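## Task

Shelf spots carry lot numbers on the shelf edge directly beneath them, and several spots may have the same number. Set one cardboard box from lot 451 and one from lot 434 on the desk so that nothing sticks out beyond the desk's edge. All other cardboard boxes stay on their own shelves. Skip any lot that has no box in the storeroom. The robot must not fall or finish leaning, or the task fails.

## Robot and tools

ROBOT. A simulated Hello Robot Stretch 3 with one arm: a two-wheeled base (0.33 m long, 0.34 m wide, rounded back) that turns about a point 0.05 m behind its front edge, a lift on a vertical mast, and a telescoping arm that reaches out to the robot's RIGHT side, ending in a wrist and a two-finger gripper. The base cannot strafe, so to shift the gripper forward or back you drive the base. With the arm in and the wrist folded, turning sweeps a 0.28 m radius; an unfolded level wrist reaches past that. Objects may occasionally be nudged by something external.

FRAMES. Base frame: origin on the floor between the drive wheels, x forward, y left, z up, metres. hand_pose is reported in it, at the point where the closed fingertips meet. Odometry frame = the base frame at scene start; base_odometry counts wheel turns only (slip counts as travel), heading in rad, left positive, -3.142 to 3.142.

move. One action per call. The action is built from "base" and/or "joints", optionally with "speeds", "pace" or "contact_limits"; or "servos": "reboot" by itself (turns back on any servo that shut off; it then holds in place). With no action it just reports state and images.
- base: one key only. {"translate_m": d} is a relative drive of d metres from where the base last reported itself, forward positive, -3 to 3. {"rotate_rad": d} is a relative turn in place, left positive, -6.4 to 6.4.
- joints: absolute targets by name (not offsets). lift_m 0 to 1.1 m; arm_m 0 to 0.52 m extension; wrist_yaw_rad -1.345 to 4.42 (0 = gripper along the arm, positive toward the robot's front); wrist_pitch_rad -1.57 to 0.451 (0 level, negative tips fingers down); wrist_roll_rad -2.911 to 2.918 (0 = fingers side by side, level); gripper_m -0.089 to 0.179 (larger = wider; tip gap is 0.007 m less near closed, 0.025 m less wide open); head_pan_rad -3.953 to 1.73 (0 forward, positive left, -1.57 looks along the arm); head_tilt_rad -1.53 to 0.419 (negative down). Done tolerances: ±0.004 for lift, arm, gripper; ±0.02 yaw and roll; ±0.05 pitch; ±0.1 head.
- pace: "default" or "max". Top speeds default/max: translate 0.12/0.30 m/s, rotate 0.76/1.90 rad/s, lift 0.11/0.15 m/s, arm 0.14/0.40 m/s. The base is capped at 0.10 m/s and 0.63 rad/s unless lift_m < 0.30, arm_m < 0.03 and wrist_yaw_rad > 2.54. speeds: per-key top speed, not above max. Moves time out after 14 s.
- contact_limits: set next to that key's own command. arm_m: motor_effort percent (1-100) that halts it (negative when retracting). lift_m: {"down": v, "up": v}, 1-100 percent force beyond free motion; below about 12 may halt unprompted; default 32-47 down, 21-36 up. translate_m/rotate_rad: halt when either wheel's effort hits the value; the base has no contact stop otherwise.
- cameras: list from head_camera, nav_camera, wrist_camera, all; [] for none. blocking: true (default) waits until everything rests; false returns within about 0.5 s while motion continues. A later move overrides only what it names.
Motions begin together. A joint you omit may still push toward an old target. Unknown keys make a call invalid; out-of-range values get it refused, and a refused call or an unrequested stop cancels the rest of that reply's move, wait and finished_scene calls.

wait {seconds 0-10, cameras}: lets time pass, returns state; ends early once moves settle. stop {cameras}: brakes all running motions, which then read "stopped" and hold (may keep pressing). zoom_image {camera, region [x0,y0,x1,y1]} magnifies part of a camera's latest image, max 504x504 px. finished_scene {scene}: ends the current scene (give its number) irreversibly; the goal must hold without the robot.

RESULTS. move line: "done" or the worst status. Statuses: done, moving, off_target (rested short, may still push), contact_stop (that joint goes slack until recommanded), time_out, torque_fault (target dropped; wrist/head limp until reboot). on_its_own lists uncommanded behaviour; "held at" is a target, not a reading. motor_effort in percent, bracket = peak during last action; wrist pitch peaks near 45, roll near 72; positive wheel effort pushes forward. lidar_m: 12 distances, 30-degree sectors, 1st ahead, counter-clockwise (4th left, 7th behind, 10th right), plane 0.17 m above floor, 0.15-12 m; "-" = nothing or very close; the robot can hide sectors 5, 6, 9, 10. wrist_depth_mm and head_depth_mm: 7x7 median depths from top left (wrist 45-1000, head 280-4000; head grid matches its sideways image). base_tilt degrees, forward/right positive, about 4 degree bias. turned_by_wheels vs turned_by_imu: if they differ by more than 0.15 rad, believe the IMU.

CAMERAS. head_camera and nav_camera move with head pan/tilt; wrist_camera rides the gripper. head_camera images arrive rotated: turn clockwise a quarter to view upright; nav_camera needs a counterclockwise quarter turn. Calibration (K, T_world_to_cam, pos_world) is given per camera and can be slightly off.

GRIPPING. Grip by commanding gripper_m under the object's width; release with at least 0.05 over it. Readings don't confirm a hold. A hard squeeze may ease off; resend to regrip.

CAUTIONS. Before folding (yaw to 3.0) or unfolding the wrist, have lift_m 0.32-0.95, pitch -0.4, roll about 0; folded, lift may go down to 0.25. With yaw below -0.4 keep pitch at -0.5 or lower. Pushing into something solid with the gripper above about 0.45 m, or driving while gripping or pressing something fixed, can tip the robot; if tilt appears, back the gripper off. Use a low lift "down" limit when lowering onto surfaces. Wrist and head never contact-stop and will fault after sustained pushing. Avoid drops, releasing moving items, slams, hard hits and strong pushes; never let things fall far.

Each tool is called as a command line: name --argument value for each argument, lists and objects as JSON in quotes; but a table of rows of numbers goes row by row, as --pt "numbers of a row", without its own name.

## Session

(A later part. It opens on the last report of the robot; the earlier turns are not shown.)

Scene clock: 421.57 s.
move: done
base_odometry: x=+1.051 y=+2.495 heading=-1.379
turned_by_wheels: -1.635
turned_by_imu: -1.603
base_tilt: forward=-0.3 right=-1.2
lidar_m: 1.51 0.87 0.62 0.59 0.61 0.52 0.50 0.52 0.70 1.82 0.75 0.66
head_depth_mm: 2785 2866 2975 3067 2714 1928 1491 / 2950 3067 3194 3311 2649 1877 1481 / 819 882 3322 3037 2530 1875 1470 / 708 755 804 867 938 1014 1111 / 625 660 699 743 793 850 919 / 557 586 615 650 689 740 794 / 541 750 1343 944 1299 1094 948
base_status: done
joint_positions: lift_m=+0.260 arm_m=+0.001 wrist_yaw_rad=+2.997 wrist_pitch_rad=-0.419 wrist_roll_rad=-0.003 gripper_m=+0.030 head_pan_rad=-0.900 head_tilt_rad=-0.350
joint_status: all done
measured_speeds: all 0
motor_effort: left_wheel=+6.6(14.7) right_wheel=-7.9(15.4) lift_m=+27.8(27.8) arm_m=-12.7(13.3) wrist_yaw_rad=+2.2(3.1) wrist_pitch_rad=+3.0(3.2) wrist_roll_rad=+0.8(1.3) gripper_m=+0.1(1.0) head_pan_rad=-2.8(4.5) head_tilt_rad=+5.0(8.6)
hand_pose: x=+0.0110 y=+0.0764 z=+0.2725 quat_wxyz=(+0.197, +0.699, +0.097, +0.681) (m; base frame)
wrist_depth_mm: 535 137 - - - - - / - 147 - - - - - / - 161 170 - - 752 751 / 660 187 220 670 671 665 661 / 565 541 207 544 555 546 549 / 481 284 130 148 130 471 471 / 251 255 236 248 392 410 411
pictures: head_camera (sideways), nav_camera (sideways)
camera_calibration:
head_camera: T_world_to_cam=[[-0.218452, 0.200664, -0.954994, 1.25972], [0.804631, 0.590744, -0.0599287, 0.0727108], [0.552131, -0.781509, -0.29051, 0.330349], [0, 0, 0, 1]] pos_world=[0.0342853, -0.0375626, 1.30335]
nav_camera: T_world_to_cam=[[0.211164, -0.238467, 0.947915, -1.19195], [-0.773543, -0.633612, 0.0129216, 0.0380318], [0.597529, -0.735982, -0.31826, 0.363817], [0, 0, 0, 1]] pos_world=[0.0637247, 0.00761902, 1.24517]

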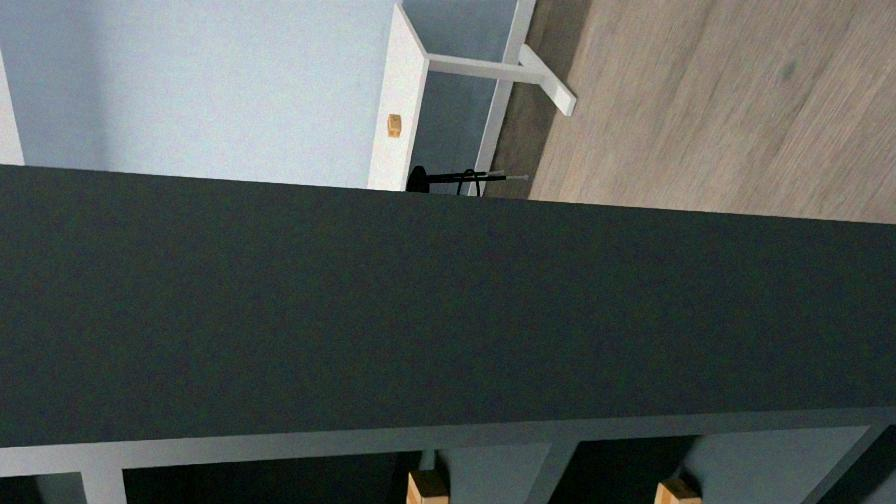

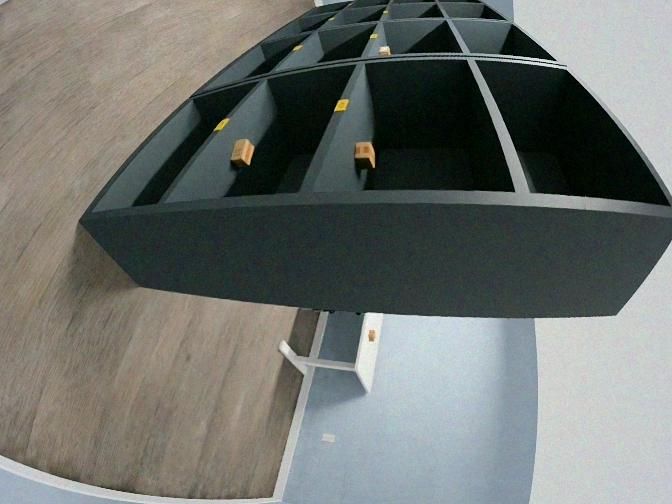

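move --base '{"translate_m":1.2}' --joints '{"head_pan_rad":-1.3,"head_tilt_rad":-0.5}' --pace "max" --cameras '["nav_camera","head_camera"]'

zoom_image --camera "nav_camera" --region '[150, 0, 500, 250]'

zoom_image --camera "nav_camera" --region '[150, 240, 500, 504]'

Scene clock: 437.47 s.
move: done
base_odometry: x=+1.280 y=+1.317 heading=-1.379
turned_by_wheels: +0.000
turned_by_imu: +0.001
base_tilt: forward=-0.3 right=-1.2
lidar_m: 2.10 0.89 0.64 0.62 0.64 0.86 1.69 0.75 0.88 0.84 0.44 1.17
head_depth_mm: 658 704 760 738 512 877 784 / 673 724 781 729 508 901 780 / 689 742 805 722 503 895 776 / 621 711 789 714 499 918 773 / 460 495 537 586 496 721 731 / 360 380 404 441 480 546 622 / 332 365 403 447 500 567 707
base_status: done
joint_positions: lift_m=+0.260 arm_m=+0.001 wrist_yaw_rad=+2.998 wrist_pitch_rad=-0.419 wrist_roll_rad=-0.003 gripper_m=+0.030 head_pan_rad=-1.300 head_tilt_rad=-0.500
joint_status: all done
measured_speeds: all 0
motor_effort: left_wheel=-0.5(15.6) right_wheel=+3.8(10.5) lift_m=+29.8(29.9) arm_m=-9.0(11.7) wrist_yaw_rad=+1.6(3.6) wrist_pitch_rad=+3.0(3.2) wrist_roll_rad=+1.0(1.3) gripper_m=+0.7(1.1) head_pan_rad=+3.7(5.5) head_tilt_rad=-4.2(7.6)
hand_pose: x=+0.0110 y=+0.0764 z=+0.2725 quat_wxyz=(+0.197, +0.699, +0.097, +0.681) (m; base frame)
wrist_depth_mm: - 137 - - - - - / - 147 - - - - - / - 162 170 - - - 776 / 656 187 222 671 674 656 655 / 566 550 207 541 551 551 549 / 485 287 130 149 130 470 467 / 251 254 237 248 390 414 407
pictures: head_camera (sideways), nav_camera (sideways)
camera_calibration:
head_camera: T_world_to_cam=[[-0.160257, 0.404353, -0.900453, 1.18817], [0.968761, 0.239346, -0.0649346, 0.0782828], [0.189263, -0.88273, -0.430078, 0.514186], [0, 0, 0, 1]] pos_world=[0.0172589, -0.0452891, 1.29611]
nav_camera: T_world_to_cam=[[0.138418, -0.435024, 0.889716, -1.11556], [-0.958896, -0.283563, 0.0105332, 0.0423353], [0.247709, -0.854603, -0.456393, 0.545739], [0, 0, 0, 1]] pos_world=[0.0598241, -0.00689903, 1.24115]

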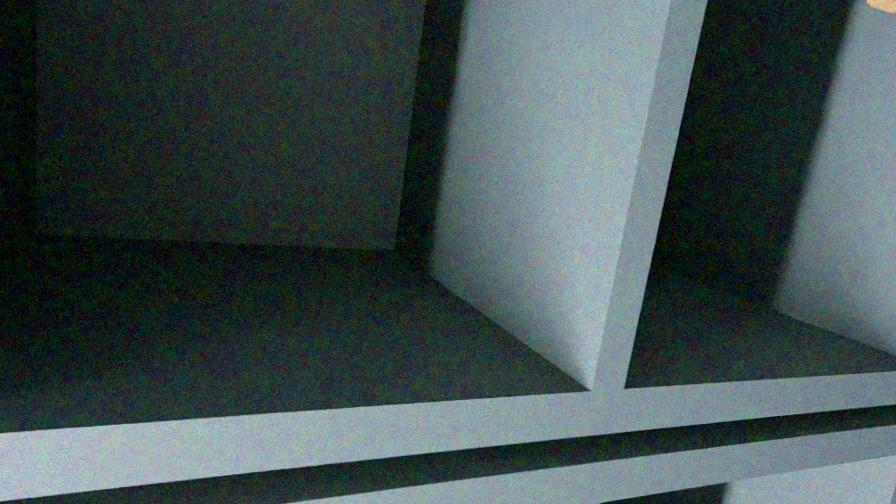

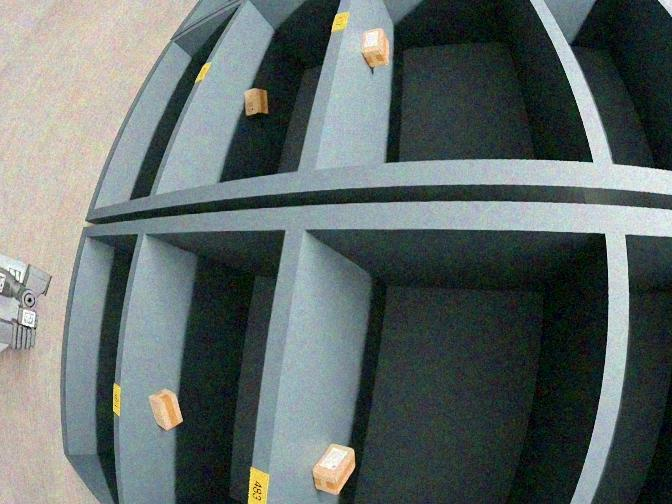

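Scaled by 1.440 from the camera's 672x504 image, which has a finer 792x594 frame.

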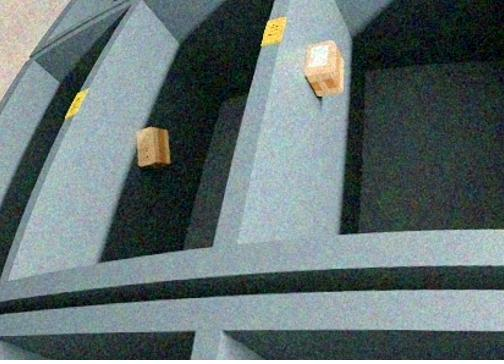

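Scaled by 1.440 from the camera's 672x504 image, which has a finer 792x594 frame.

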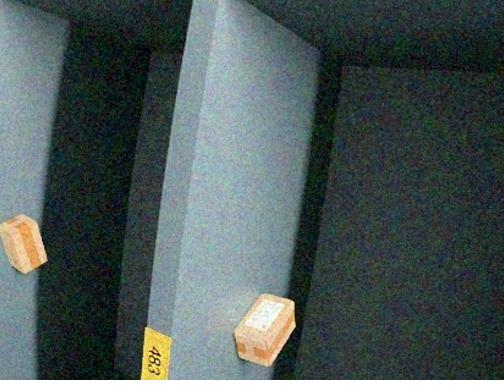

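move --joints '{"head_pan_rad":-2.05,"head_tilt_rad":-0.75}' --pace "max" --cameras '["head_camera"]'

move --joints '{"head_pan_rad":-0.75,"head_tilt_rad":-0.4}' --pace "max" --cameras '["head_camera"]'

zoom_image --camera "head_camera" --region '[300, 0, 804, 504]'

Scene clock: 445.87 s.
move: done
base_odometry: x=+1.280 y=+1.317 heading=-1.379
turned_by_wheels: +0.000
turned_by_imu: +0.000
base_tilt: forward=-0.4 right=-1.3
lidar_m: 2.10 0.89 0.64 0.62 0.64 0.86 1.69 0.74 0.88 0.84 0.44 1.17
head_depth_mm: 705 755 661 876 1043 1352 1163 / 795 827 621 1025 977 1260 1156 / 843 900 613 1120 937 1256 1145 / 798 846 607 1052 931 1172 1121 / 754 816 578 509 901 818 1092 / 719 777 590 486 923 775 1069 / 684 749 587 464 915 770 1027
base_status: not commanded
joint_positions: lift_m=+0.260 arm_m=+0.001 wrist_yaw_rad=+2.998 wrist_pitch_rad=-0.419 wrist_roll_rad=-0.003 gripper_m=+0.030 head_pan_rad=-2.067 head_tilt_rad=-0.758
joint_status: all done
measured_speeds: all 0
motor_effort: left_wheel=-0.6(1.1) right_wheel=+4.2(4.8) lift_m=+30.6(31.2) arm_m=-6.8(7.9) wrist_yaw_rad=+2.2(2.7) wrist_pitch_rad=+3.0(3.1) wrist_roll_rad=+0.8(1.2) gripper_m=+0.6(1.2) head_pan_rad=-0.1(4.9) head_tilt_rad=-4.2(9.4)
hand_pose: x=+0.0110 y=+0.0764 z=+0.2725 quat_wxyz=(+0.197, +0.699, +0.097, +0.681) (m; base frame)
wrist_depth_mm: - 137 - - - - - / - 147 - - - - - / - 161 170 - - - 788 / 657 187 221 668 675 666 662 / 565 550 207 536 556 553 550 / 480 286 130 149 130 470 469 / 251 256 237 248 392 412 409
pictures: head_camera (sideways)
camera_calibration:
head_camera: T_world_to_cam=[[0.267407, 0.591499, -0.760672, 1.00324], [0.872059, -0.484357, -0.0700725, 0.0855078], [-0.409885, -0.644613, -0.645343, 0.797869], [0, 0, 0, 1]] pos_world=[-0.0158067, -0.0376822, 1.28403]

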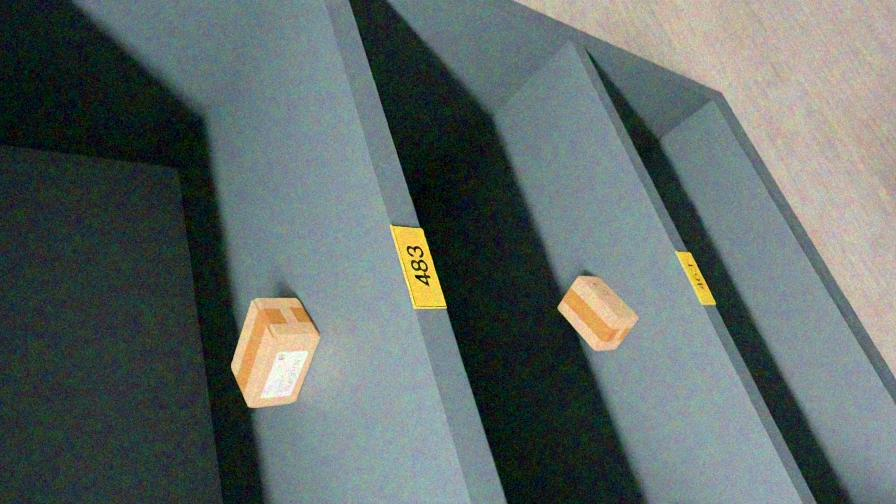

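Scene clock: 446.83 s.
move: done
base_odometry: x=+1.280 y=+1.317 heading=-1.379
turned_by_wheels: +0.000
turned_by_imu: +0.000
base_tilt: forward=-0.5 right=-1.4
lidar_m: 2.11 0.89 0.64 0.62 0.64 0.86 1.69 0.74 0.88 0.84 0.44 1.17
head_depth_mm: 363 373 380 402 432 457 589 / 380 398 420 450 475 500 528 / 449 980 1041 935 561 953 595 / 513 1084 1167 922 654 1054 834 / 605 1209 1295 848 1284 1048 880 / 741 1143 1217 888 1345 1082 1276 / 976 1063 1124 1142 1262 1337 1350
base_status: not commanded
joint_positions: lift_m=+0.260 arm_m=+0.001 wrist_yaw_rad=+2.998 wrist_pitch_rad=-0.419 wrist_roll_rad=-0.003 gripper_m=+0.030 head_pan_rad=-0.721 head_tilt_rad=-0.400
joint_status: all done
measured_speeds: all 0
motor_effort: left_wheel=-0.3(1.3) right_wheel=+4.3(4.9) lift_m=+30.7(31.5) arm_m=-6.3(7.4) wrist_yaw_rad=+2.8(2.8) wrist_pitch_rad=+3.0(3.1) wrist_roll_rad=+1.1(1.2) gripper_m=+0.5(0.8) head_pan_rad=-2.0(5.9) head_tilt_rad=+4.8(6.0)
hand_pose: x=+0.0110 y=+0.0764 z=+0.2725 quat_wxyz=(+0.197, +0.699, +0.097, +0.681) (m; base frame)
wrist_depth_mm: - 137 - - - - - / - 148 - - - - - / - 161 170 - - - 775 / 662 187 221 671 669 661 660 / 567 545 206 543 554 549 543 / 484 285 130 148 130 469 469 / 250 256 236 248 396 411 410
pictures: head_camera (sideways)
camera_calibration:
head_camera: T_world_to_cam=[[-0.285775, 0.189637, -0.939346, 1.23971], [0.684738, 0.726172, -0.0617151, 0.075817], [0.670423, -0.660842, -0.337373, 0.390555], [0, 0, 0, 1]] pos_world=[0.0405271, -0.0320565, 1.30096]

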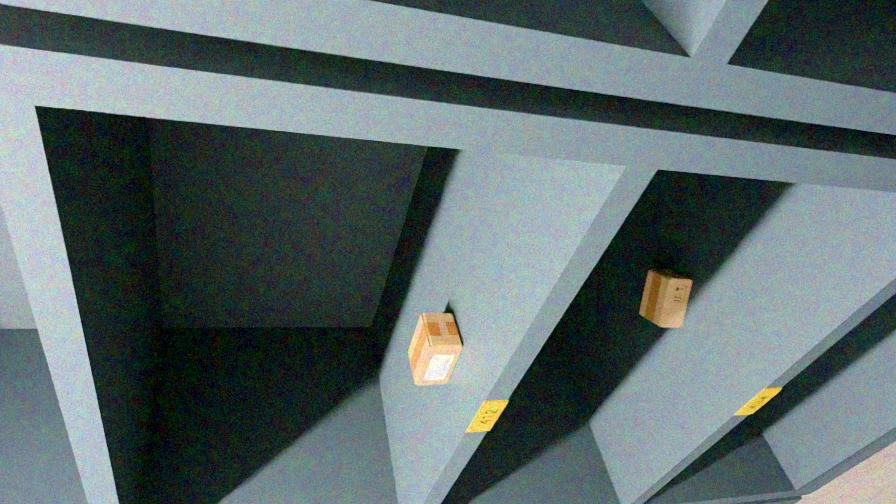

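Scaled by 1.000.

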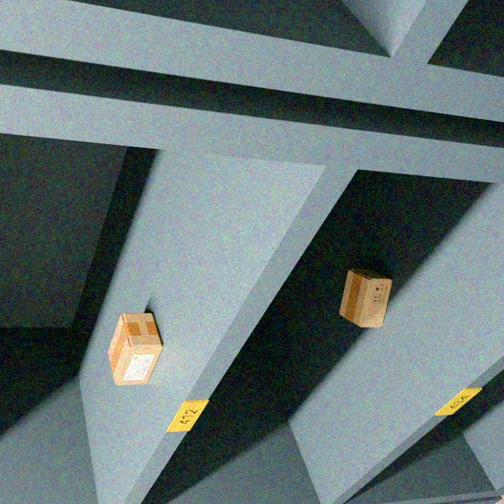

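zoom_image --camera "head_camera" --region '[700, 370, 820, 430]'

move --joints '{"head_pan_rad":-1.25,"head_tilt_rad":-0.72}' --pace "max" --cameras '["head_camera"]'

Scaled by 4.200 from the camera's 896x504 image, which has a finer 1280x720 frame.

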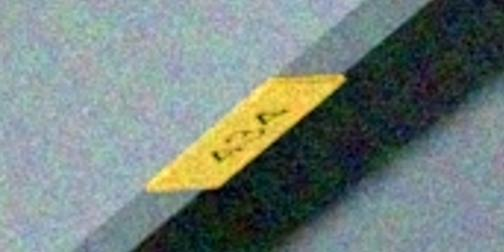

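Scene clock: 453.20 s.
move: done
base_odometry: x=+1.280 y=+1.317 heading=-1.379
turned_by_wheels: +0.000
turned_by_imu: +0.000
base_tilt: forward=-0.4 right=-1.3
lidar_m: 2.10 0.89 0.64 0.62 0.64 0.86 1.69 0.74 0.88 0.84 0.44 1.18
head_depth_mm: 659 727 676 496 930 813 739 / 675 755 671 491 951 806 1043 / 693 773 663 486 969 805 1057 / 562 649 630 502 938 798 1089 / 420 464 521 502 693 779 1053 / 342 383 432 515 617 790 1083 / 353 400 453 526 915 1176 1124
base_status: not commanded
joint_positions: lift_m=+0.260 arm_m=+0.001 wrist_yaw_rad=+2.998 wrist_pitch_rad=-0.419 wrist_roll_rad=-0.003 gripper_m=+0.030 head_pan_rad=-1.267 head_tilt_rad=-0.721
joint_status: all done
measured_speeds: all 0
motor_effort: left_wheel=-0.6(1.2) right_wheel=+4.0(5.2) lift_m=+31.1(31.7) arm_m=-4.6(5.6) wrist_yaw_rad=+1.3(2.5) wrist_pitch_rad=+3.0(3.1) wrist_roll_rad=+1.0(1.2) gripper_m=+0.5(0.7) head_pan_rad=+0.3(4.7) head_tilt_rad=-5.9(7.3)
hand_pose: x=+0.0110 y=+0.0764 z=+0.2725 quat_wxyz=(+0.197, +0.699, +0.097, +0.681) (m; base frame)
wrist_depth_mm: - 137 - - - - - / - 148 - - - - - / - 162 171 - - - 778 / 664 187 221 675 677 664 658 / 570 542 207 540 547 553 545 / 483 285 130 148 130 470 469 / 251 255 236 248 393 413 411
pictures: head_camera (sideways)
camera_calibration:
head_camera: T_world_to_cam=[[-0.229676, 0.57696, -0.783815, 1.03652], [0.955726, 0.285911, -0.0695924, 0.0843359], [0.18395, -0.765096, -0.617082, 0.757478], [0, 0, 0, 1]] pos_world=[0.0181242, -0.042601, 1.28574]

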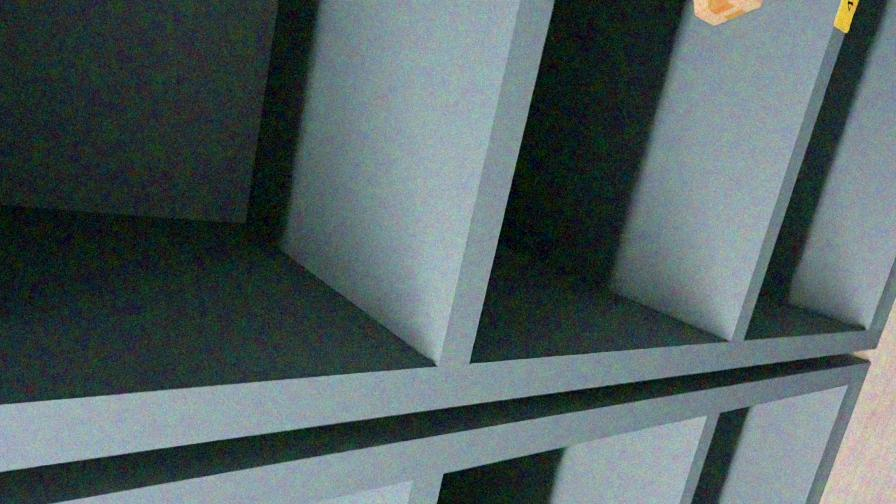

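move --base '{"rotate_rad":0.203}' --pace "max" --cameras '[]'

move --base '{"translate_m":0.75}' --joints '{"head_pan_rad":-1.57,"head_tilt_rad":-0.65}' --pace "max" --cameras '[]'

move --base '{"rotate_rad":-0.203}' --joints '{"lift_m":0.5}' --pace "max" --cameras '["head_camera","nav_camera"]'

zoom_image --camera "head_camera" --region '[500, 150, 800, 400]'

Scene clock: 473.17 s.
move: done
base_odometry: x=+1.280 y=+1.317 heading=-1.176
turned_by_wheels: +0.203
turned_by_imu: +0.199
base_tilt: forward=-0.3 right=-1.3
lidar_m: 1.44 0.75 0.62 0.62 0.69 1.09 1.69 0.75 0.84 0.46 0.44 1.20
head_depth_mm: 653 741 676 495 927 811 710 / 487 602 643 491 951 806 1036 / 380 446 540 505 892 800 1076 / 348 387 442 507 633 779 1052 / 371 418 478 558 683 854 1105 / 878 936 640 1143 952 1234 1145 / 939 957 631 1107 969 1261 1147
base_status: done
joint_positions: lift_m=+0.260 arm_m=+0.001 wrist_yaw_rad=+2.998 wrist_pitch_rad=-0.419 wrist_roll_rad=-0.003 gripper_m=+0.030 head_pan_rad=-1.250 head_tilt_rad=-0.721
joint_status: not commanded
measured_speeds: all 0
motor_effort: left_wheel=-7.1(14.8) right_wheel=+7.5(12.2) lift_m=+30.4(31.1) arm_m=-2.6(3.9) wrist_yaw_rad=+2.2(2.8) wrist_pitch_rad=+3.0(3.1) wrist_roll_rad=+0.9(1.2) gripper_m=+0.2(0.8) head_pan_rad=+3.3(4.0) head_tilt_rad=-2.5(3.6)
hand_pose: x=+0.0110 y=+0.0764 z=+0.2725 quat_wxyz=(+0.197, +0.699, +0.097, +0.681) (m; base frame)
wrist_depth_mm: - 137 - - - - - / - 148 - - - - - / - 162 170 - - - - / 683 187 631 670 671 661 654 / 568 543 207 532 557 553 548 / 484 284 130 148 130 475 468 / 251 255 237 247 392 411 409
pictures: none
No camera images: "cameras" was empty.

Scene clock: 477.00 s.
move: done
base_odometry: x=+1.568 y=+0.625 heading=-1.176
turned_by_wheels: +0.000
turned_by_imu: +0.000
base_tilt: forward=-0.2 right=-1.1
lidar_m: 1.12 0.59 0.48 0.48 0.53 0.85 1.47 0.68 0.76 0.94 0.66 1.44
head_depth_mm: 770 848 804 607 1053 852 1145 / 782 862 792 600 1045 868 1137 / 794 881 690 626 975 865 1133 / 808 894 770 620 1026 886 1125 / 824 914 760 1166 1022 909 1120 / 830 913 753 1034 1018 1161 1140 / 712 748 715 804 890 940 1123
base_status: done
joint_positions: lift_m=+0.260 arm_m=+0.001 wrist_yaw_rad=+2.998 wrist_pitch_rad=-0.419 wrist_roll_rad=-0.003 gripper_m=+0.030 head_pan_rad=-1.572 head_tilt_rad=-0.650
joint_status: all done
measured_speeds: all 0
motor_effort: left_wheel=+2.0(13.2) right_wheel=+1.5(13.7) lift_m=+29.5(31.2) arm_m=-3.5(4.0) wrist_yaw_rad=+1.9(3.1) wrist_pitch_rad=+3.1(3.2) wrist_roll_rad=+0.8(1.4) gripper_m=+0.3(0.9) head_pan_rad=+2.2(3.7) head_tilt_rad=+2.9(5.4)
hand_pose: x=+0.0110 y=+0.0764 z=+0.2725 quat_wxyz=(+0.197, +0.699, +0.097, +0.681) (m; base frame)
wrist_depth_mm: 519 137 493 484 478 467 463 / - 148 523 528 522 506 497 / - 162 170 - - 542 539 / 659 184 189 - - - - / 563 543 208 539 554 548 547 / 485 285 130 149 130 467 467 / 251 255 236 247 396 411 410
pictures: none
No camera images: "cameras" was empty.

Scene clock: 479.40 s.
move: done
base_odometry: x=+1.568 y=+0.625 heading=-1.379
turned_by_wheels: -0.203
turned_by_imu: -0.199
base_tilt: forward=-0.3 right=-1.3
lidar_m: 2.00 0.70 0.50 0.48 0.50 0.67 1.77 1.41 0.68 0.98 0.66 1.36
head_depth_mm: 797 890 804 639 1023 907 1100 / 799 889 793 631 1044 896 1138 / 797 881 783 625 1038 889 1135 / 796 885 690 619 1000 885 1126 / 791 880 759 612 995 879 1125 / 791 874 754 604 1013 871 1111 / 790 874 742 598 1007 868 1112
base_status: done
joint_positions: lift_m=+0.500 arm_m=+0.001 wrist_yaw_rad=+2.998 wrist_pitch_rad=-0.418 wrist_roll_rad=-0.003 gripper_m=+0.030 head_pan_rad=-1.570 head_tilt_rad=-0.649
joint_status: all done
measured_speeds: all 0
motor_effort: left_wheel=+6.5(13.9) right_wheel=-8.0(13.5) lift_m=+28.1(33.5) arm_m=-3.7(4.2) wrist_yaw_rad=+2.5(2.9) wrist_pitch_rad=+2.9(3.1) wrist_roll_rad=+1.1(1.2) gripper_m=+0.9(0.9) head_pan_rad=+3.8(4.1) head_tilt_rad=+2.7(3.5)
hand_pose: x=+0.0110 y=+0.0765 z=+0.5126 quat_wxyz=(+0.196, +0.699, +0.097, +0.681) (m; base frame)
wrist_depth_mm: 449 137 473 487 499 517 529 / 487 148 506 526 538 - - / 530 162 173 - - - - / - 178 188 - - - - / - - 203 148 154 - 806 / - - 130 148 128 773 753 / 686 672 263 663 635 653 666
pictures: head_camera (sideways), nav_camera (sideways)
camera_calibration:
head_camera: T_world_to_cam=[[-0.0466147, 0.561539, -0.826137, 1.09058], [0.997494, -0.0178945, -0.0684467, 0.082595], [-0.0532188, -0.827257, -0.559297, 0.683803], [0, 0, 0, 1]] pos_world=[0.00484033, -0.0452457, 1.28907]
nav_camera: T_world_to_cam=[[0.0174048, -0.583416, 0.811987, -1.0135], [-0.999792, -0.018761, 0.00795056, 0.0458783], [0.0105952, -0.811957, -0.583621, 0.712682], [0, 0, 0, 1]] pos_world=[0.0559576, -0.0117635, 1.23852]

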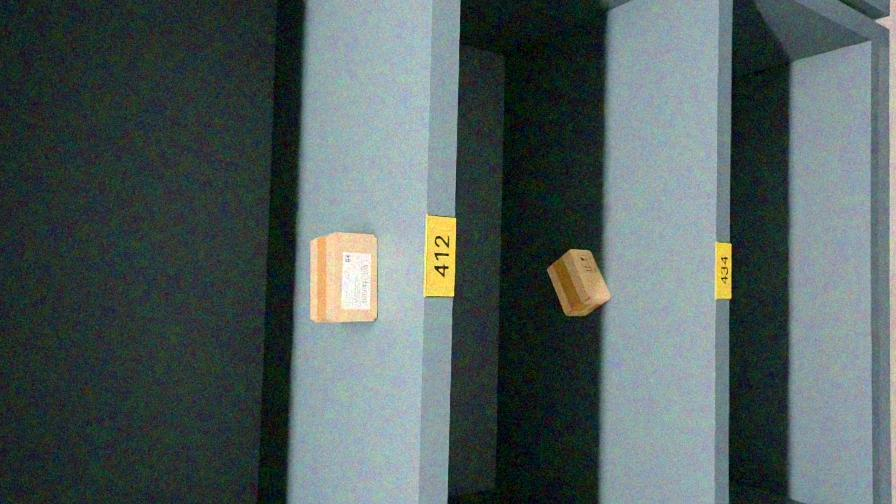

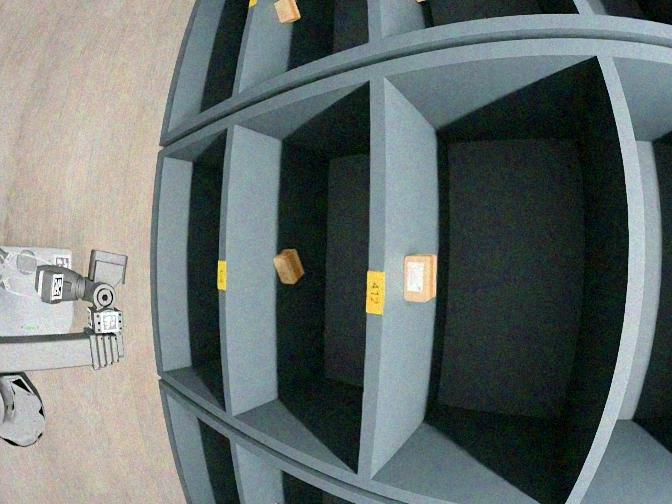

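Scaled by 1.680 from the camera's 896x504 image, which has a finer 1280x720 frame.

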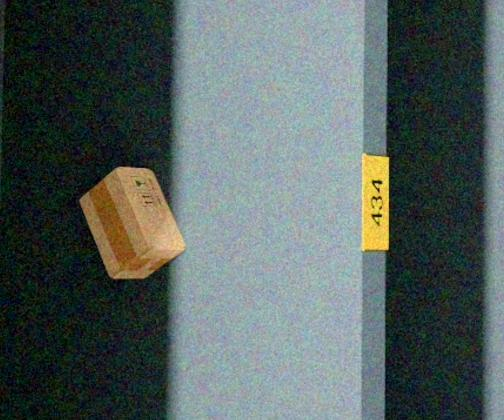

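move --base '{"translate_m":0.2}' --joints '{"lift_m":0.7}' --cameras '[]'

move --joints '{"wrist_yaw_rad":0.3,"gripper_m":0.179,"wrist_roll_rad":0}' --cameras '[]'

move --joints '{"wrist_pitch_rad":-0.6}' --cameras '[]'

move --joints '{"wrist_yaw_rad":-0.92,"arm_m":0.25}' --cameras '["wrist_camera","head_camera"]'

Scene clock: 510.63 s.
move: done
base_odometry: x=+1.606 y=+0.429 heading=-1.379
turned_by_wheels: +0.000
turned_by_imu: +0.000
base_tilt: forward=-0.2 right=-1.2
lidar_m: 2.00 0.70 0.50 0.49 0.50 0.68 1.79 0.82 0.88 0.86 0.56 1.26
head_depth_mm: 799 883 805 640 1055 904 1139 / 796 884 669 632 1048 896 1140 / 794 878 785 624 1005 889 1136 / 793 878 774 618 1029 886 1132 / 790 873 763 613 1021 881 1123 / 786 861 755 606 955 875 1090 / 621 627 636 597 710 812 1063
base_status: done
joint_positions: lift_m=+0.700 arm_m=+0.001 wrist_yaw_rad=+2.998 wrist_pitch_rad=-0.418 wrist_roll_rad=-0.003 gripper_m=+0.030 head_pan_rad=-1.570 head_tilt_rad=-0.649
joint_status: all done
measured_speeds: all 0
motor_effort: left_wheel=+2.8(11.4) right_wheel=+7.0(10.3) lift_m=+30.4(34.2) arm_m=-6.4(6.4) wrist_yaw_rad=+1.7(2.7) wrist_pitch_rad=+2.9(3.1) wrist_roll_rad=+0.8(1.3) gripper_m=+0.3(0.8) head_pan_rad=+3.4(4.0) head_tilt_rad=-0.8(1.7)
hand_pose: x=+0.0110 y=+0.0765 z=+0.7126 quat_wxyz=(+0.196, +0.699, +0.097, +0.681) (m; base frame)
wrist_depth_mm: 452 137 478 490 509 520 531 / 486 148 508 530 539 - - / 529 162 170 - - - - / - 178 187 - - - - / - - 203 148 153 - - / - - 130 145 127 - 941 / - - 263 847 831 859 849
pictures: none
No camera images: "cameras" was empty.

Scene clock: 513.00 s.
move: done
base_odometry: x=+1.606 y=+0.429 heading=-1.379
turned_by_wheels: +0.000
turned_by_imu: +0.000
base_tilt: forward=-0.3 right=-1.1
lidar_m: 2.01 0.70 0.51 0.49 0.50 0.68 1.79 0.82 0.88 0.85 0.56 1.25
head_depth_mm: 797 880 805 640 1056 901 1142 / 798 878 665 632 1049 898 1139 / 794 876 782 625 1007 889 1135 / 793 879 772 621 1029 885 1084 / 789 875 762 613 1024 879 1102 / 789 862 751 607 954 876 1090 / 622 630 634 598 708 811 1048
base_status: not commanded
joint_positions: lift_m=+0.700 arm_m=+0.001 wrist_yaw_rad=+0.303 wrist_pitch_rad=-0.418 wrist_roll_rad=-0.003 gripper_m=+0.179 head_pan_rad=-1.570 head_tilt_rad=-0.649
joint_status: all done
measured_speeds: all 0
motor_effort: left_wheel=+2.8(3.1) right_wheel=+6.6(7.3) lift_m=+30.7(31.1) arm_m=-6.7(7.3) wrist_yaw_rad=-4.3(7.1) wrist_pitch_rad=+2.9(3.1) wrist_roll_rad=+1.1(2.4) gripper_m=+0.6(83.5) head_pan_rad=+3.4(3.7) head_tilt_rad=-1.6(2.1)
hand_pose: x=+0.0455 y=-0.3597 z=+0.7126 quat_wxyz=(+0.707, +0.250, -0.660, -0.041) (m; base frame)
wrist_depth_mm: - - 337 465 - - - / - - 349 485 - - - / 647 - 381 - - - - / - - 424 512 510 489 467 / - - 457 430 425 424 422 / - 126 522 - 388 371 358 / 853 846 - - - - 105
pictures: none
No camera images: "cameras" was empty.

Scene clock: 513.87 s.
move: done
base_odometry: x=+1.606 y=+0.429 heading=-1.379
turned_by_wheels: +0.000
turned_by_imu: +0.000
base_tilt: forward=-0.4 right=-1.2
lidar_m: 2.01 0.70 0.51 0.49 0.50 0.68 1.79 0.82 0.88 0.86 0.56 1.25
head_depth_mm: 798 883 804 640 1052 902 1145 / 795 883 669 634 1047 897 1137 / 795 880 785 623 1006 891 1109 / 791 879 772 619 1029 885 1107 / 790 874 763 612 1028 880 1126 / 793 858 752 607 961 872 1074 / 620 630 635 598 710 813 1048
base_status: not commanded
joint_positions: lift_m=+0.700 arm_m=+0.001 wrist_yaw_rad=+0.303 wrist_pitch_rad=-0.609 wrist_roll_rad=-0.003 gripper_m=+0.179 head_pan_rad=-1.570 head_tilt_rad=-0.649
joint_status: all done
measured_speeds: all 0
motor_effort: left_wheel=+2.7(3.0) right_wheel=+6.4(7.1) lift_m=+30.7(31.5) arm_m=-7.0(7.7) wrist_yaw_rad=-3.2(4.6) wrist_pitch_rad=+1.4(3.4) wrist_roll_rad=+1.1(1.3) gripper_m=+0.6(1.0) head_pan_rad=+3.0(3.6) head_tilt_rad=-1.7(2.7)
hand_pose: x=+0.0371 y=-0.3329 z=+0.6723 quat_wxyz=(+0.700, +0.312, -0.633, -0.108) (m; base frame)
wrist_depth_mm: 606 - 346 476 - - - / - - 387 517 510 503 444 / - - 433 451 446 438 436 / - - 481 419 394 382 376 / 964 142 - - - 361 347 / 123 144 824 - - - - / 758 767 783 759 - - 105
pictures: none
No camera images: "cameras" was empty.

Scene clock: 516.93 s.
move: done
base_odometry: x=+1.606 y=+0.429 heading=-1.379
turned_by_wheels: +0.000
turned_by_imu: +0.000
base_tilt: forward=-0.4 right=-1.1
lidar_m: 2.01 0.70 0.51 0.49 0.50 0.68 1.79 0.82 0.88 0.86 0.56 1.25
head_depth_mm: 797 883 805 638 1056 901 1147 / 794 879 665 632 1046 431 359 / 793 878 783 624 521 498 1132 / 791 878 774 618 1028 495 1130 / 788 875 765 612 1025 878 1126 / 791 862 751 605 954 871 1095 / 621 629 635 597 710 814 1059
base_status: not commanded
joint_positions: lift_m=+0.700 arm_m=+0.250 wrist_yaw_rad=-0.917 wrist_pitch_rad=-0.610 wrist_roll_rad=-0.003 gripper_m=+0.179 head_pan_rad=-1.570 head_tilt_rad=-0.649
joint_status: all done
measured_speeds: all 0
motor_effort: left_wheel=+2.5(3.2) right_wheel=+6.5(7.6) lift_m=+29.1(31.4) arm_m=+13.5(15.2) wrist_yaw_rad=-3.6(6.2) wrist_pitch_rad=+1.4(1.6) wrist_roll_rad=+1.2(1.3) gripper_m=+0.5(1.2) head_pan_rad=+3.0(3.5) head_tilt_rad=-3.0(3.9)
hand_pose: x=-0.1772 y=-0.5142 z=+0.6721 quat_wxyz=(+0.512, -0.107, -0.698, -0.490) (m; base frame)
wrist_depth_mm: - - - - - - - / - 528 525 518 513 527 - / 444 457 453 443 445 - - / 394 329 387 383 384 - - / 344 327 340 335 352 953 958 / 123 291 304 302 843 847 852 / 264 268 271 277 775 750 105
pictures: head_camera (sideways), wrist_camera
camera_calibration:
head_camera: T_world_to_cam=[[-0.0467839, 0.561532, -0.826131, 1.09058], [0.997497, -0.0176319, -0.068473, 0.0826407], [-0.0530161, -0.827267, -0.559302, 0.683807], [0, 0, 0, 1]] pos_world=[0.00484039, -0.0452455, 1.28907]
wrist_camera: T_world_to_cam=[[-0.633736, 0.772988, -0.0294615, 0.311562], [0.57389, 0.444285, -0.68794, 0.825074], [-0.51868, -0.45288, -0.72517, 0.328765], [0, 0, 0, 1]] pos_world=[-0.10553, -0.458511, 0.815191]

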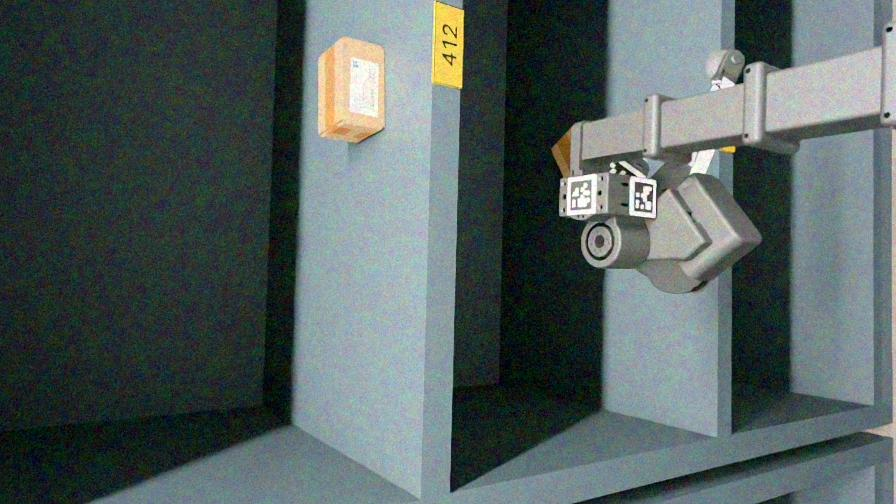

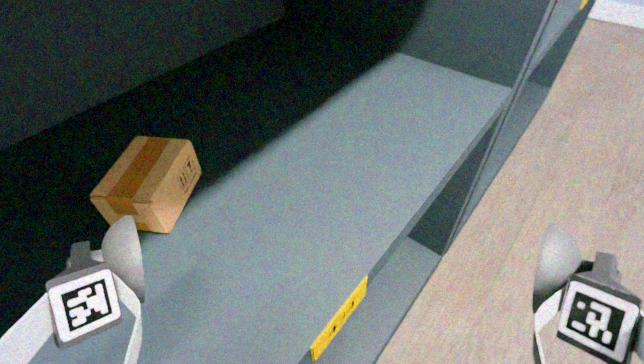

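move --base '{"translate_m":0.013}' --joints '{"wrist_yaw_rad":-1.0,"wrist_roll_rad":0}' --cameras '[]'

move --joints '{"arm_m":0.495}' --cameras '[]'

move --joints '{"lift_m":0.635}' --cameras '["wrist_camera"]'

Scene clock: 533.83 s.
move: done
base_odometry: x=+1.608 y=+0.416 heading=-1.379
turned_by_wheels: +0.000
turned_by_imu: +0.000
base_tilt: forward=-0.4 right=-1.1
lidar_m: 2.01 0.70 0.51 0.48 0.50 0.68 1.79 0.83 0.90 0.80 0.56 1.24
head_depth_mm: 797 887 807 639 1054 882 1141 / 795 883 743 633 1016 430 360 / 791 877 786 625 521 585 1128 / 790 877 773 619 1030 494 1131 / 791 874 759 613 1028 881 1119 / 780 846 752 606 955 850 1071 / 582 588 599 584 698 792 1061
base_status: done
joint_positions: lift_m=+0.700 arm_m=+0.250 wrist_yaw_rad=-0.997 wrist_pitch_rad=-0.610 wrist_roll_rad=-0.003 gripper_m=+0.179 head_pan_rad=-1.570 head_tilt_rad=-0.649
joint_status: all done
measured_speeds: all 0
motor_effort: left_wheel=+5.1(8.6) right_wheel=+6.5(9.7) lift_m=+28.0(28.5) arm_m=+12.9(13.4) wrist_yaw_rad=-3.5(6.1) wrist_pitch_rad=+1.4(1.5) wrist_roll_rad=+1.3(1.9) gripper_m=+0.8(0.9) head_pan_rad=+2.7(3.2) head_tilt_rad=-4.6(5.3)
hand_pose: x=-0.1862 y=-0.5013 z=+0.6721 quat_wxyz=(+0.492, -0.135, -0.693, -0.510) (m; base frame)
wrist_depth_mm: - - 666 - - - - / - 525 517 511 508 - - / 450 456 454 447 447 - - / 394 331 385 387 391 - - / 345 326 339 338 919 988 954 / 123 289 303 305 846 859 845 / 264 268 272 278 777 755 105
pictures: none
No camera images: "cameras" was empty.

Scene clock: 536.87 s.
move: done
base_odometry: x=+1.608 y=+0.416 heading=-1.379
turned_by_wheels: +0.000
turned_by_imu: +0.000
base_tilt: forward=-0.4 right=-1.1
lidar_m: 2.01 0.70 0.51 0.48 0.50 0.68 1.80 0.83 0.89 0.80 0.56 1.24
head_depth_mm: 797 881 803 640 1051 900 1118 / 794 880 741 629 985 430 358 / 791 879 782 598 792 869 1135 / 792 878 771 617 995 883 1127 / 789 874 763 611 1022 881 1121 / 778 846 751 604 952 853 1070 / 582 590 598 583 697 796 1064
base_status: not commanded
joint_positions: lift_m=+0.700 arm_m=+0.495 wrist_yaw_rad=-0.997 wrist_pitch_rad=-0.610 wrist_roll_rad=-0.003 gripper_m=+0.179 head_pan_rad=-1.570 head_tilt_rad=-0.650
joint_status: all done
measured_speeds: all 0
motor_effort: left_wheel=+5.1(5.4) right_wheel=+5.5(7.0) lift_m=+26.3(28.1) arm_m=+13.4(15.2) wrist_yaw_rad=-3.3(4.4) wrist_pitch_rad=+1.6(1.6) wrist_roll_rad=+1.0(1.3) gripper_m=+0.7(1.2) head_pan_rad=+2.5(3.4) head_tilt_rad=-5.5(6.1)
hand_pose: x=-0.1863 y=-0.7463 z=+0.6721 quat_wxyz=(+0.492, -0.135, -0.693, -0.510) (m; base frame)
wrist_depth_mm: - - - - - - - / - - - 513 506 499 - / - - 438 450 443 441 435 / - - 387 382 380 378 374 / - 331 339 338 335 331 328 / - 289 301 245 297 297 295 / 263 268 270 222 268 262 105
pictures: none
No camera images: "cameras" was empty.

Scene clock: 538.30 s.
move: done
base_odometry: x=+1.608 y=+0.416 heading=-1.379
turned_by_wheels: +0.000
turned_by_imu: +0.000
base_tilt: forward=-0.4 right=-1.2
lidar_m: 2.01 0.70 0.51 0.49 0.50 0.68 1.79 0.83 0.90 0.80 0.56 1.24
head_depth_mm: 799 885 802 638 1058 903 1146 / 794 878 742 631 1015 848 412 / 795 882 782 624 675 840 1110 / 791 874 772 617 936 883 1126 / 793 877 760 612 1024 874 1119 / 779 846 751 604 954 850 1072 / 581 589 598 584 697 793 1066
base_status: not commanded
joint_positions: lift_m=+0.635 arm_m=+0.495 wrist_yaw_rad=-0.997 wrist_pitch_rad=-0.610 wrist_roll_rad=-0.003 gripper_m=+0.179 head_pan_rad=-1.570 head_tilt_rad=-0.650
joint_status: all done
measured_speeds: all 0
motor_effort: left_wheel=+5.1(5.2) right_wheel=+5.9(6.8) lift_m=+23.1(25.6) arm_m=+12.9(13.9) wrist_yaw_rad=-1.0(4.7) wrist_pitch_rad=+1.6(1.6) wrist_roll_rad=+1.1(1.3) gripper_m=+0.2(1.1) head_pan_rad=+2.4(3.4) head_tilt_rad=-5.5(6.2)
hand_pose: x=-0.1863 y=-0.7463 z=+0.6071 quat_wxyz=(+0.492, -0.135, -0.693, -0.510) (m; base frame)
wrist_depth_mm: - - - 490 489 455 - / - - 397 409 407 403 394 / - 333 346 344 340 336 335 / - 299 298 296 290 290 287 / 270 261 259 199 256 255 253 / - 141 231 177 223 227 225 / 202 205 203 162 201 201 105
pictures: wrist_camera
camera_calibration:
wrist_camera: T_world_to_cam=[[-0.569801, 0.821255, -0.0294344, 0.531271], [0.607627, 0.396927, -0.687923, 0.8596], [-0.553277, -0.409865, -0.725186, 0.197486], [0, 0, 0, 1]] pos_world=[-0.110333, -0.696565, 0.750191]

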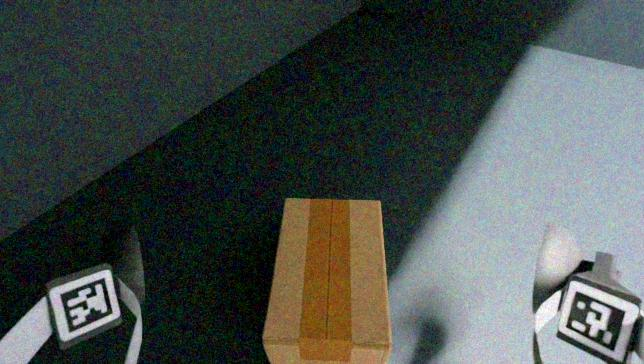

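move --joints '{"lift_m":0.58}' --speeds '{"lift_m":0.05}' --contact_limits '{"lift_m":{"down":14}}' --cameras '["wrist_camera"]'

move --joints '{"gripper_m":0.02}' --cameras '[]'

move --joints '{"lift_m":0.72}' --cameras '["wrist_camera"]'

Scene clock: 549.37 s.
move: done
base_odometry: x=+1.608 y=+0.416 heading=-1.379
turned_by_wheels: +0.000
turned_by_imu: +0.000
base_tilt: forward=-0.3 right=-1.2
lidar_m: 2.01 0.70 0.51 0.48 0.50 0.68 1.79 0.83 0.90 0.80 0.56 1.24
head_depth_mm: 796 881 803 636 1052 902 1141 / 794 880 740 630 1011 891 497 / 794 880 783 624 759 600 1108 / 792 876 773 617 769 882 1125 / 788 877 762 613 1022 874 1120 / 777 848 751 606 952 854 1068 / 582 588 597 586 697 795 1061
base_status: not commanded
joint_positions: lift_m=+0.580 arm_m=+0.495 wrist_yaw_rad=-0.997 wrist_pitch_rad=-0.610 wrist_roll_rad=-0.003 gripper_m=+0.179 head_pan_rad=-1.570 head_tilt_rad=-0.650
joint_status: all done
measured_speeds: all 0
motor_effort: left_wheel=+4.7(5.4) right_wheel=+5.7(6.6) lift_m=+23.0(25.1) arm_m=+12.9(13.3) wrist_yaw_rad=-3.8(4.2) wrist_pitch_rad=+1.4(1.6) wrist_roll_rad=+0.9(1.1) gripper_m=+0.5(1.1) head_pan_rad=+2.5(2.8) head_tilt_rad=-5.7(6.2)
contact_limits: lift_m down 14 (down: maximum 72; up: maximum 65)
hand_pose: x=-0.1863 y=-0.7463 z=+0.5521 quat_wxyz=(+0.492, -0.135, -0.693, -0.510) (m; base frame)
wrist_depth_mm: - - 365 383 376 372 367 / - 300 308 308 302 299 296 / 253 260 258 175 253 252 248 / 223 223 222 150 212 217 214 / 200 193 188 132 186 190 189 / - 144 168 120 124 169 167 / 150 153 152 147 150 152 105
pictures: wrist_camera
camera_calibration:
wrist_camera: T_world_to_cam=[[-0.569765, 0.821279, -0.029476, 0.529701], [0.607661, 0.396877, -0.687922, 0.821733], [-0.553277, -0.409865, -0.725186, 0.1576], [0, 0, 0, 1]] pos_world=[-0.110333, -0.696565, 0.695191]

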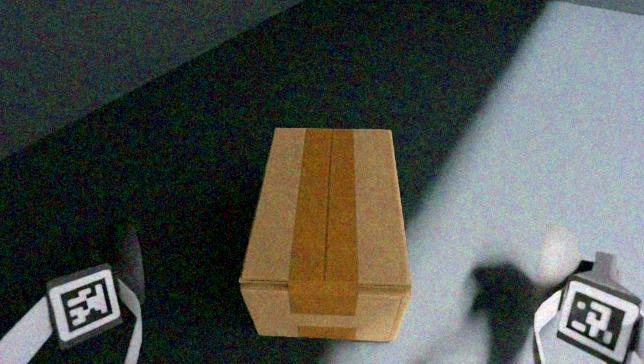

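Scene clock: 551.50 s.
move: done
base_odometry: x=+1.608 y=+0.416 heading=-1.379
turned_by_wheels: +0.000
turned_by_imu: +0.000
base_tilt: forward=-0.2 right=-1.1
lidar_m: 2.01 0.70 0.51 0.49 0.50 0.68 1.79 0.83 0.90 0.80 0.55 1.24
head_depth_mm: 795 883 803 637 1051 901 1150 / 791 880 740 633 1013 891 498 / 792 880 781 624 759 600 1102 / 792 879 774 619 768 885 1126 / 791 880 763 610 1024 880 1122 / 781 847 751 605 952 854 1071 / 583 588 598 585 697 797 1064
base_status: not commanded
joint_positions: lift_m=+0.580 arm_m=+0.495 wrist_yaw_rad=-0.997 wrist_pitch_rad=-0.604 wrist_roll_rad=-0.003 gripper_m=+0.021 head_pan_rad=-1.570 head_tilt_rad=-0.650
joint_status: all done
measured_speeds: all 0
motor_effort: left_wheel=+4.8(5.5) right_wheel=+5.5(6.6) lift_m=+23.7(23.8) arm_m=+12.2(13.2) wrist_yaw_rad=-2.5(4.3) wrist_pitch_rad=+0.3(1.5) wrist_roll_rad=+1.1(1.2) gripper_m=-16.0(87.4) head_pan_rad=+2.0(2.9) head_tilt_rad=-5.3(6.2)
contact_limits: lift_m down 14 (down: maximum 72; up: maximum 65)
hand_pose: x=-0.1871 y=-0.7468 z=+0.5533 quat_wxyz=(+0.493, -0.137, -0.692, -0.508) (m; base frame)
wrist_depth_mm: - - 376 392 385 380 372 / - 305 314 314 308 305 300 / 258 264 262 179 257 256 252 / 226 226 225 152 220 219 217 / 203 196 186 132 145 193 191 / 176 178 129 143 126 170 169 / 157 109 153 155 151 148 153
pictures: none
No camera images: "cameras" was empty.

Scene clock: 553.60 s.
move: done
base_odometry: x=+1.608 y=+0.416 heading=-1.379
turned_by_wheels: +0.000
turned_by_imu: +0.000
base_tilt: forward=-0.3 right=-1.1
lidar_m: 2.01 0.70 0.51 0.48 0.50 0.68 1.79 0.83 0.90 0.80 0.56 1.24
head_depth_mm: 797 884 803 637 1049 898 1094 / 793 881 741 627 916 396 343 / 794 881 781 595 941 893 1132 / 790 877 773 618 999 884 1128 / 790 875 762 609 1022 878 1117 / 778 847 750 604 955 852 1072 / 582 587 597 584 696 796 1064
base_status: not commanded
joint_positions: lift_m=+0.720 arm_m=+0.495 wrist_yaw_rad=-0.997 wrist_pitch_rad=-0.618 wrist_roll_rad=-0.003 gripper_m=+0.021 head_pan_rad=-1.570 head_tilt_rad=-0.650
joint_status: all done
measured_speeds: all 0
motor_effort: left_wheel=+5.2(5.3) right_wheel=+5.9(6.4) lift_m=+30.8(34.0) arm_m=+11.8(12.8) wrist_yaw_rad=-3.1(4.4) wrist_pitch_rad=+2.8(3.2) wrist_roll_rad=+1.1(1.4) gripper_m=-14.6(16.0) head_pan_rad=+1.9(2.7) head_tilt_rad=-5.3(6.1)
hand_pose: x=-0.1852 y=-0.7456 z=+0.6906 quat_wxyz=(+0.490, -0.132, -0.693, -0.512) (m; base frame)
wrist_depth_mm: - - - - - - - / - - - 541 532 - - / - - - 471 468 468 448 / - - 408 158 400 398 395 / - 358 156 133 154 353 349 / 316 322 128 143 127 313 314 / 290 98 282 282 279 283 281
pictures: wrist_camera
camera_calibration:
wrist_camera: T_world_to_cam=[[-0.569571, 0.821404, -0.0297365, 0.534162], [0.61219, 0.399802, -0.682189, 0.915093], [-0.548464, -0.406759, -0.730571, 0.26588], [0, 0, 0, 1]] pos_world=[-0.110142, -0.696471, 0.834395]

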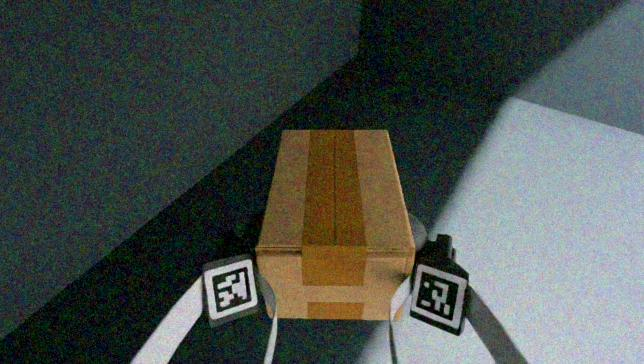

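move --joints '{"arm_m":0.0}' --cameras '["wrist_camera"]'

move --base '{"translate_m":-1.05}' --joints '{"lift_m":0.88}' --cameras '[]'

move --base '{"translate_m":-1.05}' --cameras '[]'

move --base '{"rotate_rad":1.595}' --joints '{"head_pan_rad":-3.4,"head_tilt_rad":-0.4}' --cameras '["nav_camera","wrist_camera"]'

Scene clock: 592.93 s.
move: done
base_odometry: x=+1.608 y=+0.416 heading=-1.379
turned_by_wheels: +0.000
turned_by_imu: +0.000
base_tilt: forward=-0.4 right=-1.1
lidar_m: 2.01 0.70 0.51 0.49 0.50 0.68 1.79 0.83 0.90 0.80 0.56 1.25
head_depth_mm: 798 884 802 639 1053 904 1143 / 795 879 698 631 1039 896 1144 / 796 879 783 625 1037 886 1130 / 792 876 772 619 1029 885 1122 / 789 876 761 611 1025 878 1128 / 777 846 751 606 953 857 1074 / 581 589 597 584 697 795 1062
base_status: not commanded
joint_positions: lift_m=+0.720 arm_m=+0.001 wrist_yaw_rad=-0.997 wrist_pitch_rad=-0.619 wrist_roll_rad=-0.003 gripper_m=+0.021 head_pan_rad=-1.570 head_tilt_rad=-0.650
joint_status: all done
measured_speeds: all 0
motor_effort: left_wheel=+4.5(5.4) right_wheel=+5.1(6.7) lift_m=+26.5(26.5) arm_m=-12.4(14.4) wrist_yaw_rad=-3.0(4.8) wrist_pitch_rad=+2.9(3.0) wrist_roll_rad=+0.9(1.3) gripper_m=-14.8(15.2) head_pan_rad=+1.8(2.5) head_tilt_rad=-4.7(6.3)
hand_pose: x=-0.1851 y=-0.2511 z=+0.6905 quat_wxyz=(+0.490, -0.132, -0.693, -0.512) (m; base frame)
wrist_depth_mm: - - - 668 - - - / 544 - - - - - - / 483 483 495 185 - - - / 419 428 - 158 - - - / 369 386 138 133 153 974 985 / 342 - 129 143 128 863 854 / - - 772 777 779 772 791
pictures: wrist_camera
camera_calibration:
wrist_camera: T_world_to_cam=[[-0.569478, 0.821467, -0.0297608, 0.128018], [0.612469, 0.399887, -0.681888, 0.717121], [-0.548248, -0.406548, -0.730851, 0.467249], [0, 0, 0, 1]] pos_world=[-0.110143, -0.201971, 0.834295]

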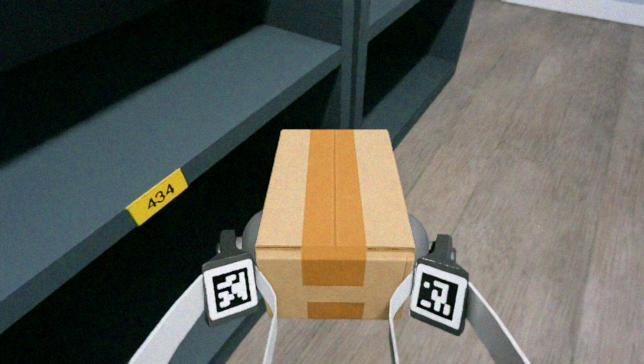

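Scene clock: 604.57 s.
move: done
base_odometry: x=+1.408 y=+1.447 heading=-1.379
turned_by_wheels: +0.000
turned_by_imu: -0.001
base_tilt: forward=-0.3 right=-1.2
lidar_m: 1.94 0.68 0.49 0.47 0.48 0.65 1.59 0.78 0.76 0.99 0.62 1.35
head_depth_mm: 814 901 808 637 1057 901 - / 813 899 749 632 1043 899 - / 807 899 714 628 1036 908 - / 808 894 773 1141 1031 907 - / 808 892 761 1146 1025 903 1119 / 806 890 753 1137 1016 898 1116 / 804 868 739 835 949 871 1088
base_status: done
joint_positions: lift_m=+0.880 arm_m=+0.001 wrist_yaw_rad=-0.997 wrist_pitch_rad=-0.619 wrist_roll_rad=-0.003 gripper_m=+0.021 head_pan_rad=-1.570 head_tilt_rad=-0.650
joint_status: all done
measured_speeds: all 0
motor_effort: left_wheel=-1.9(10.1) right_wheel=-10.0(14.8) lift_m=+30.9(34.5) arm_m=+5.2(12.4) wrist_yaw_rad=-2.4(4.7) wrist_pitch_rad=+3.0(3.2) wrist_roll_rad=+0.9(1.3) gripper_m=-15.0(15.2) head_pan_rad=+0.9(2.3) head_tilt_rad=-5.0(5.9)
hand_pose: x=-0.1850 y=-0.2510 z=+0.8504 quat_wxyz=(+0.490, -0.132, -0.693, -0.512) (m; base frame)
wrist_depth_mm: - 783 - - - - - / - 850 - - - - - / - - - 186 - - - / - - - 158 - - - / 502 - 138 133 153 - - / 490 - 129 143 127 - - / - - 155 926 921 926 931
pictures: none
No camera images: "cameras" was empty.

Scene clock: 616.20 s.
move: done
base_odometry: x=+1.208 y=+2.477 heading=-1.379
turned_by_wheels: +0.000
turned_by_imu: -0.001
base_tilt: forward=-0.2 right=-1.2
lidar_m: 1.86 0.65 0.47 0.45 0.46 0.57 0.55 0.57 0.77 2.01 0.73 1.41
head_depth_mm: 1496 1469 1432 1416 1396 1385 - / 2144 2092 2056 2013 1714 1522 - / 2689 2962 3109 2307 1763 1464 - / 2719 3028 3201 2261 1752 1424 - / 2768 3037 3245 2243 1739 1412 1201 / 2755 3058 3153 2232 1718 1411 1186 / 2734 2910 2913 2199 1700 1370 1177
base_status: done
joint_positions: lift_m=+0.880 arm_m=+0.001 wrist_yaw_rad=-0.997 wrist_pitch_rad=-0.619 wrist_roll_rad=-0.003 gripper_m=+0.021 head_pan_rad=-1.570 head_tilt_rad=-0.650
joint_status: not commanded
measured_speeds: all 0
motor_effort: left_wheel=-1.1(10.1) right_wheel=-10.7(15.0) lift_m=+28.7(31.1) arm_m=+12.6(13.5) wrist_yaw_rad=-2.1(4.8) wrist_pitch_rad=+3.0(3.2) wrist_roll_rad=+1.0(1.3) gripper_m=-14.6(15.4) head_pan_rad=+0.6(1.7) head_tilt_rad=-4.1(5.7)
hand_pose: x=-0.1850 y=-0.2511 z=+0.8504 quat_wxyz=(+0.490, -0.132, -0.693, -0.512) (m; base frame)
wrist_depth_mm: - - 607 530 449 389 344 / - - - 581 491 423 372 / - - - 185 538 465 405 / - - - 158 593 514 440 / - - 156 133 142 572 477 / - - 128 143 128 609 528 / 961 916 927 925 914 112 591
pictures: none
No camera images: "cameras" was empty.

Scene clock: 619.83 s.
move: done
base_odometry: x=+1.208 y=+2.477 heading=+0.216
turned_by_wheels: +1.595
turned_by_imu: +1.570
base_tilt: forward=-0.3 right=-1.2
lidar_m: 0.45 0.46 0.57 0.55 0.57 0.77 2.09 0.73 1.43 1.79 0.64 0.47
head_depth_mm: 838 848 869 882 904 - - / 1006 1029 1056 1080 1105 - - / 1275 1308 1344 1387 1442 1483 - / 1726 1795 1863 1950 2029 1850 - / 2672 2881 3002 3159 2380 1844 - / 2773 2883 3085 3249 2362 1753 - / 2656 2843 3045 3163 2346 1742 1390
base_status: done
joint_positions: lift_m=+0.880 arm_m=+0.001 wrist_yaw_rad=-0.997 wrist_pitch_rad=-0.619 wrist_roll_rad=-0.003 gripper_m=+0.021 head_pan_rad=-3.401 head_tilt_rad=-0.400
joint_status: all done
measured_speeds: all 0
motor_effort: left_wheel=-8.8(13.6) right_wheel=+9.2(12.1) lift_m=+28.8(29.7) arm_m=+3.8(13.0) wrist_yaw_rad=-3.8(4.4) wrist_pitch_rad=+3.0(3.2) wrist_roll_rad=+0.9(1.3) gripper_m=-14.7(15.2) head_pan_rad=+2.9(5.3) head_tilt_rad=+4.1(8.5)
hand_pose: x=-0.1850 y=-0.2510 z=+0.8504 quat_wxyz=(+0.490, -0.132, -0.693, -0.512) (m; base frame)
wrist_depth_mm: - - - - - - - / - - - - - - - / - - - 185 - - - / - - - 158 - - - / - - 155 133 154 - - / - - 128 143 128 - - / 975 917 933 942 939 932 946
pictures: nav_camera (sideways), wrist_camera
camera_calibration:
nav_camera: T_world_to_cam=[[-0.357127, 0.077176, 0.930862, -1.16623], [0.241489, 0.970327, 0.0121996, 0.0328505], [-0.902299, 0.22915, -0.365167, 0.434013], [0, 0, 0, 1]] pos_world=[-0.0328163, -0.0413245, 1.24369]
wrist_camera: T_world_to_cam=[[-0.569384, 0.821533, -0.0297496, 0.132792], [0.612829, 0.400059, -0.681464, 0.825877], [-0.547944, -0.406246, -0.731246, 0.584672], [0, 0, 0, 1]] pos_world=[-0.110144, -0.201971, 0.994295]

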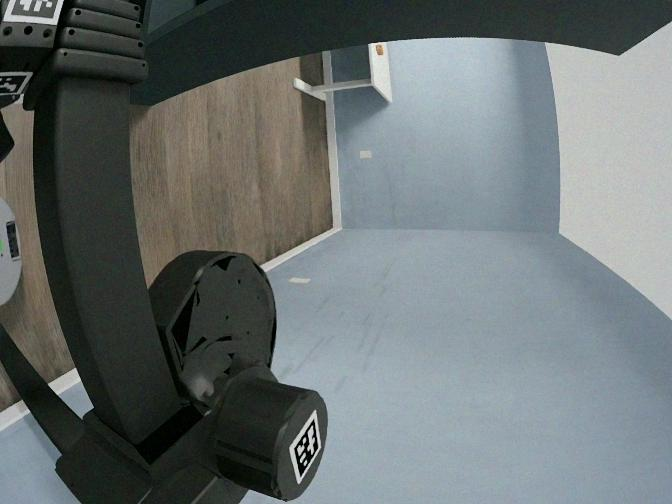

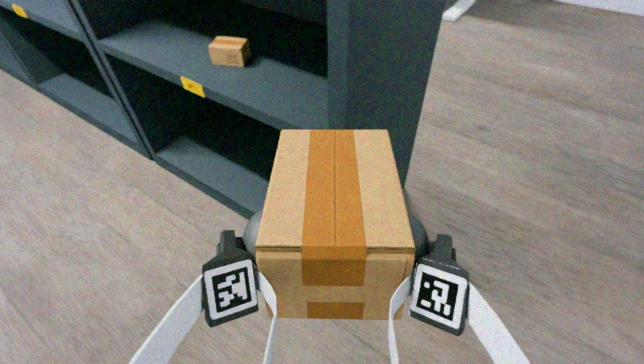

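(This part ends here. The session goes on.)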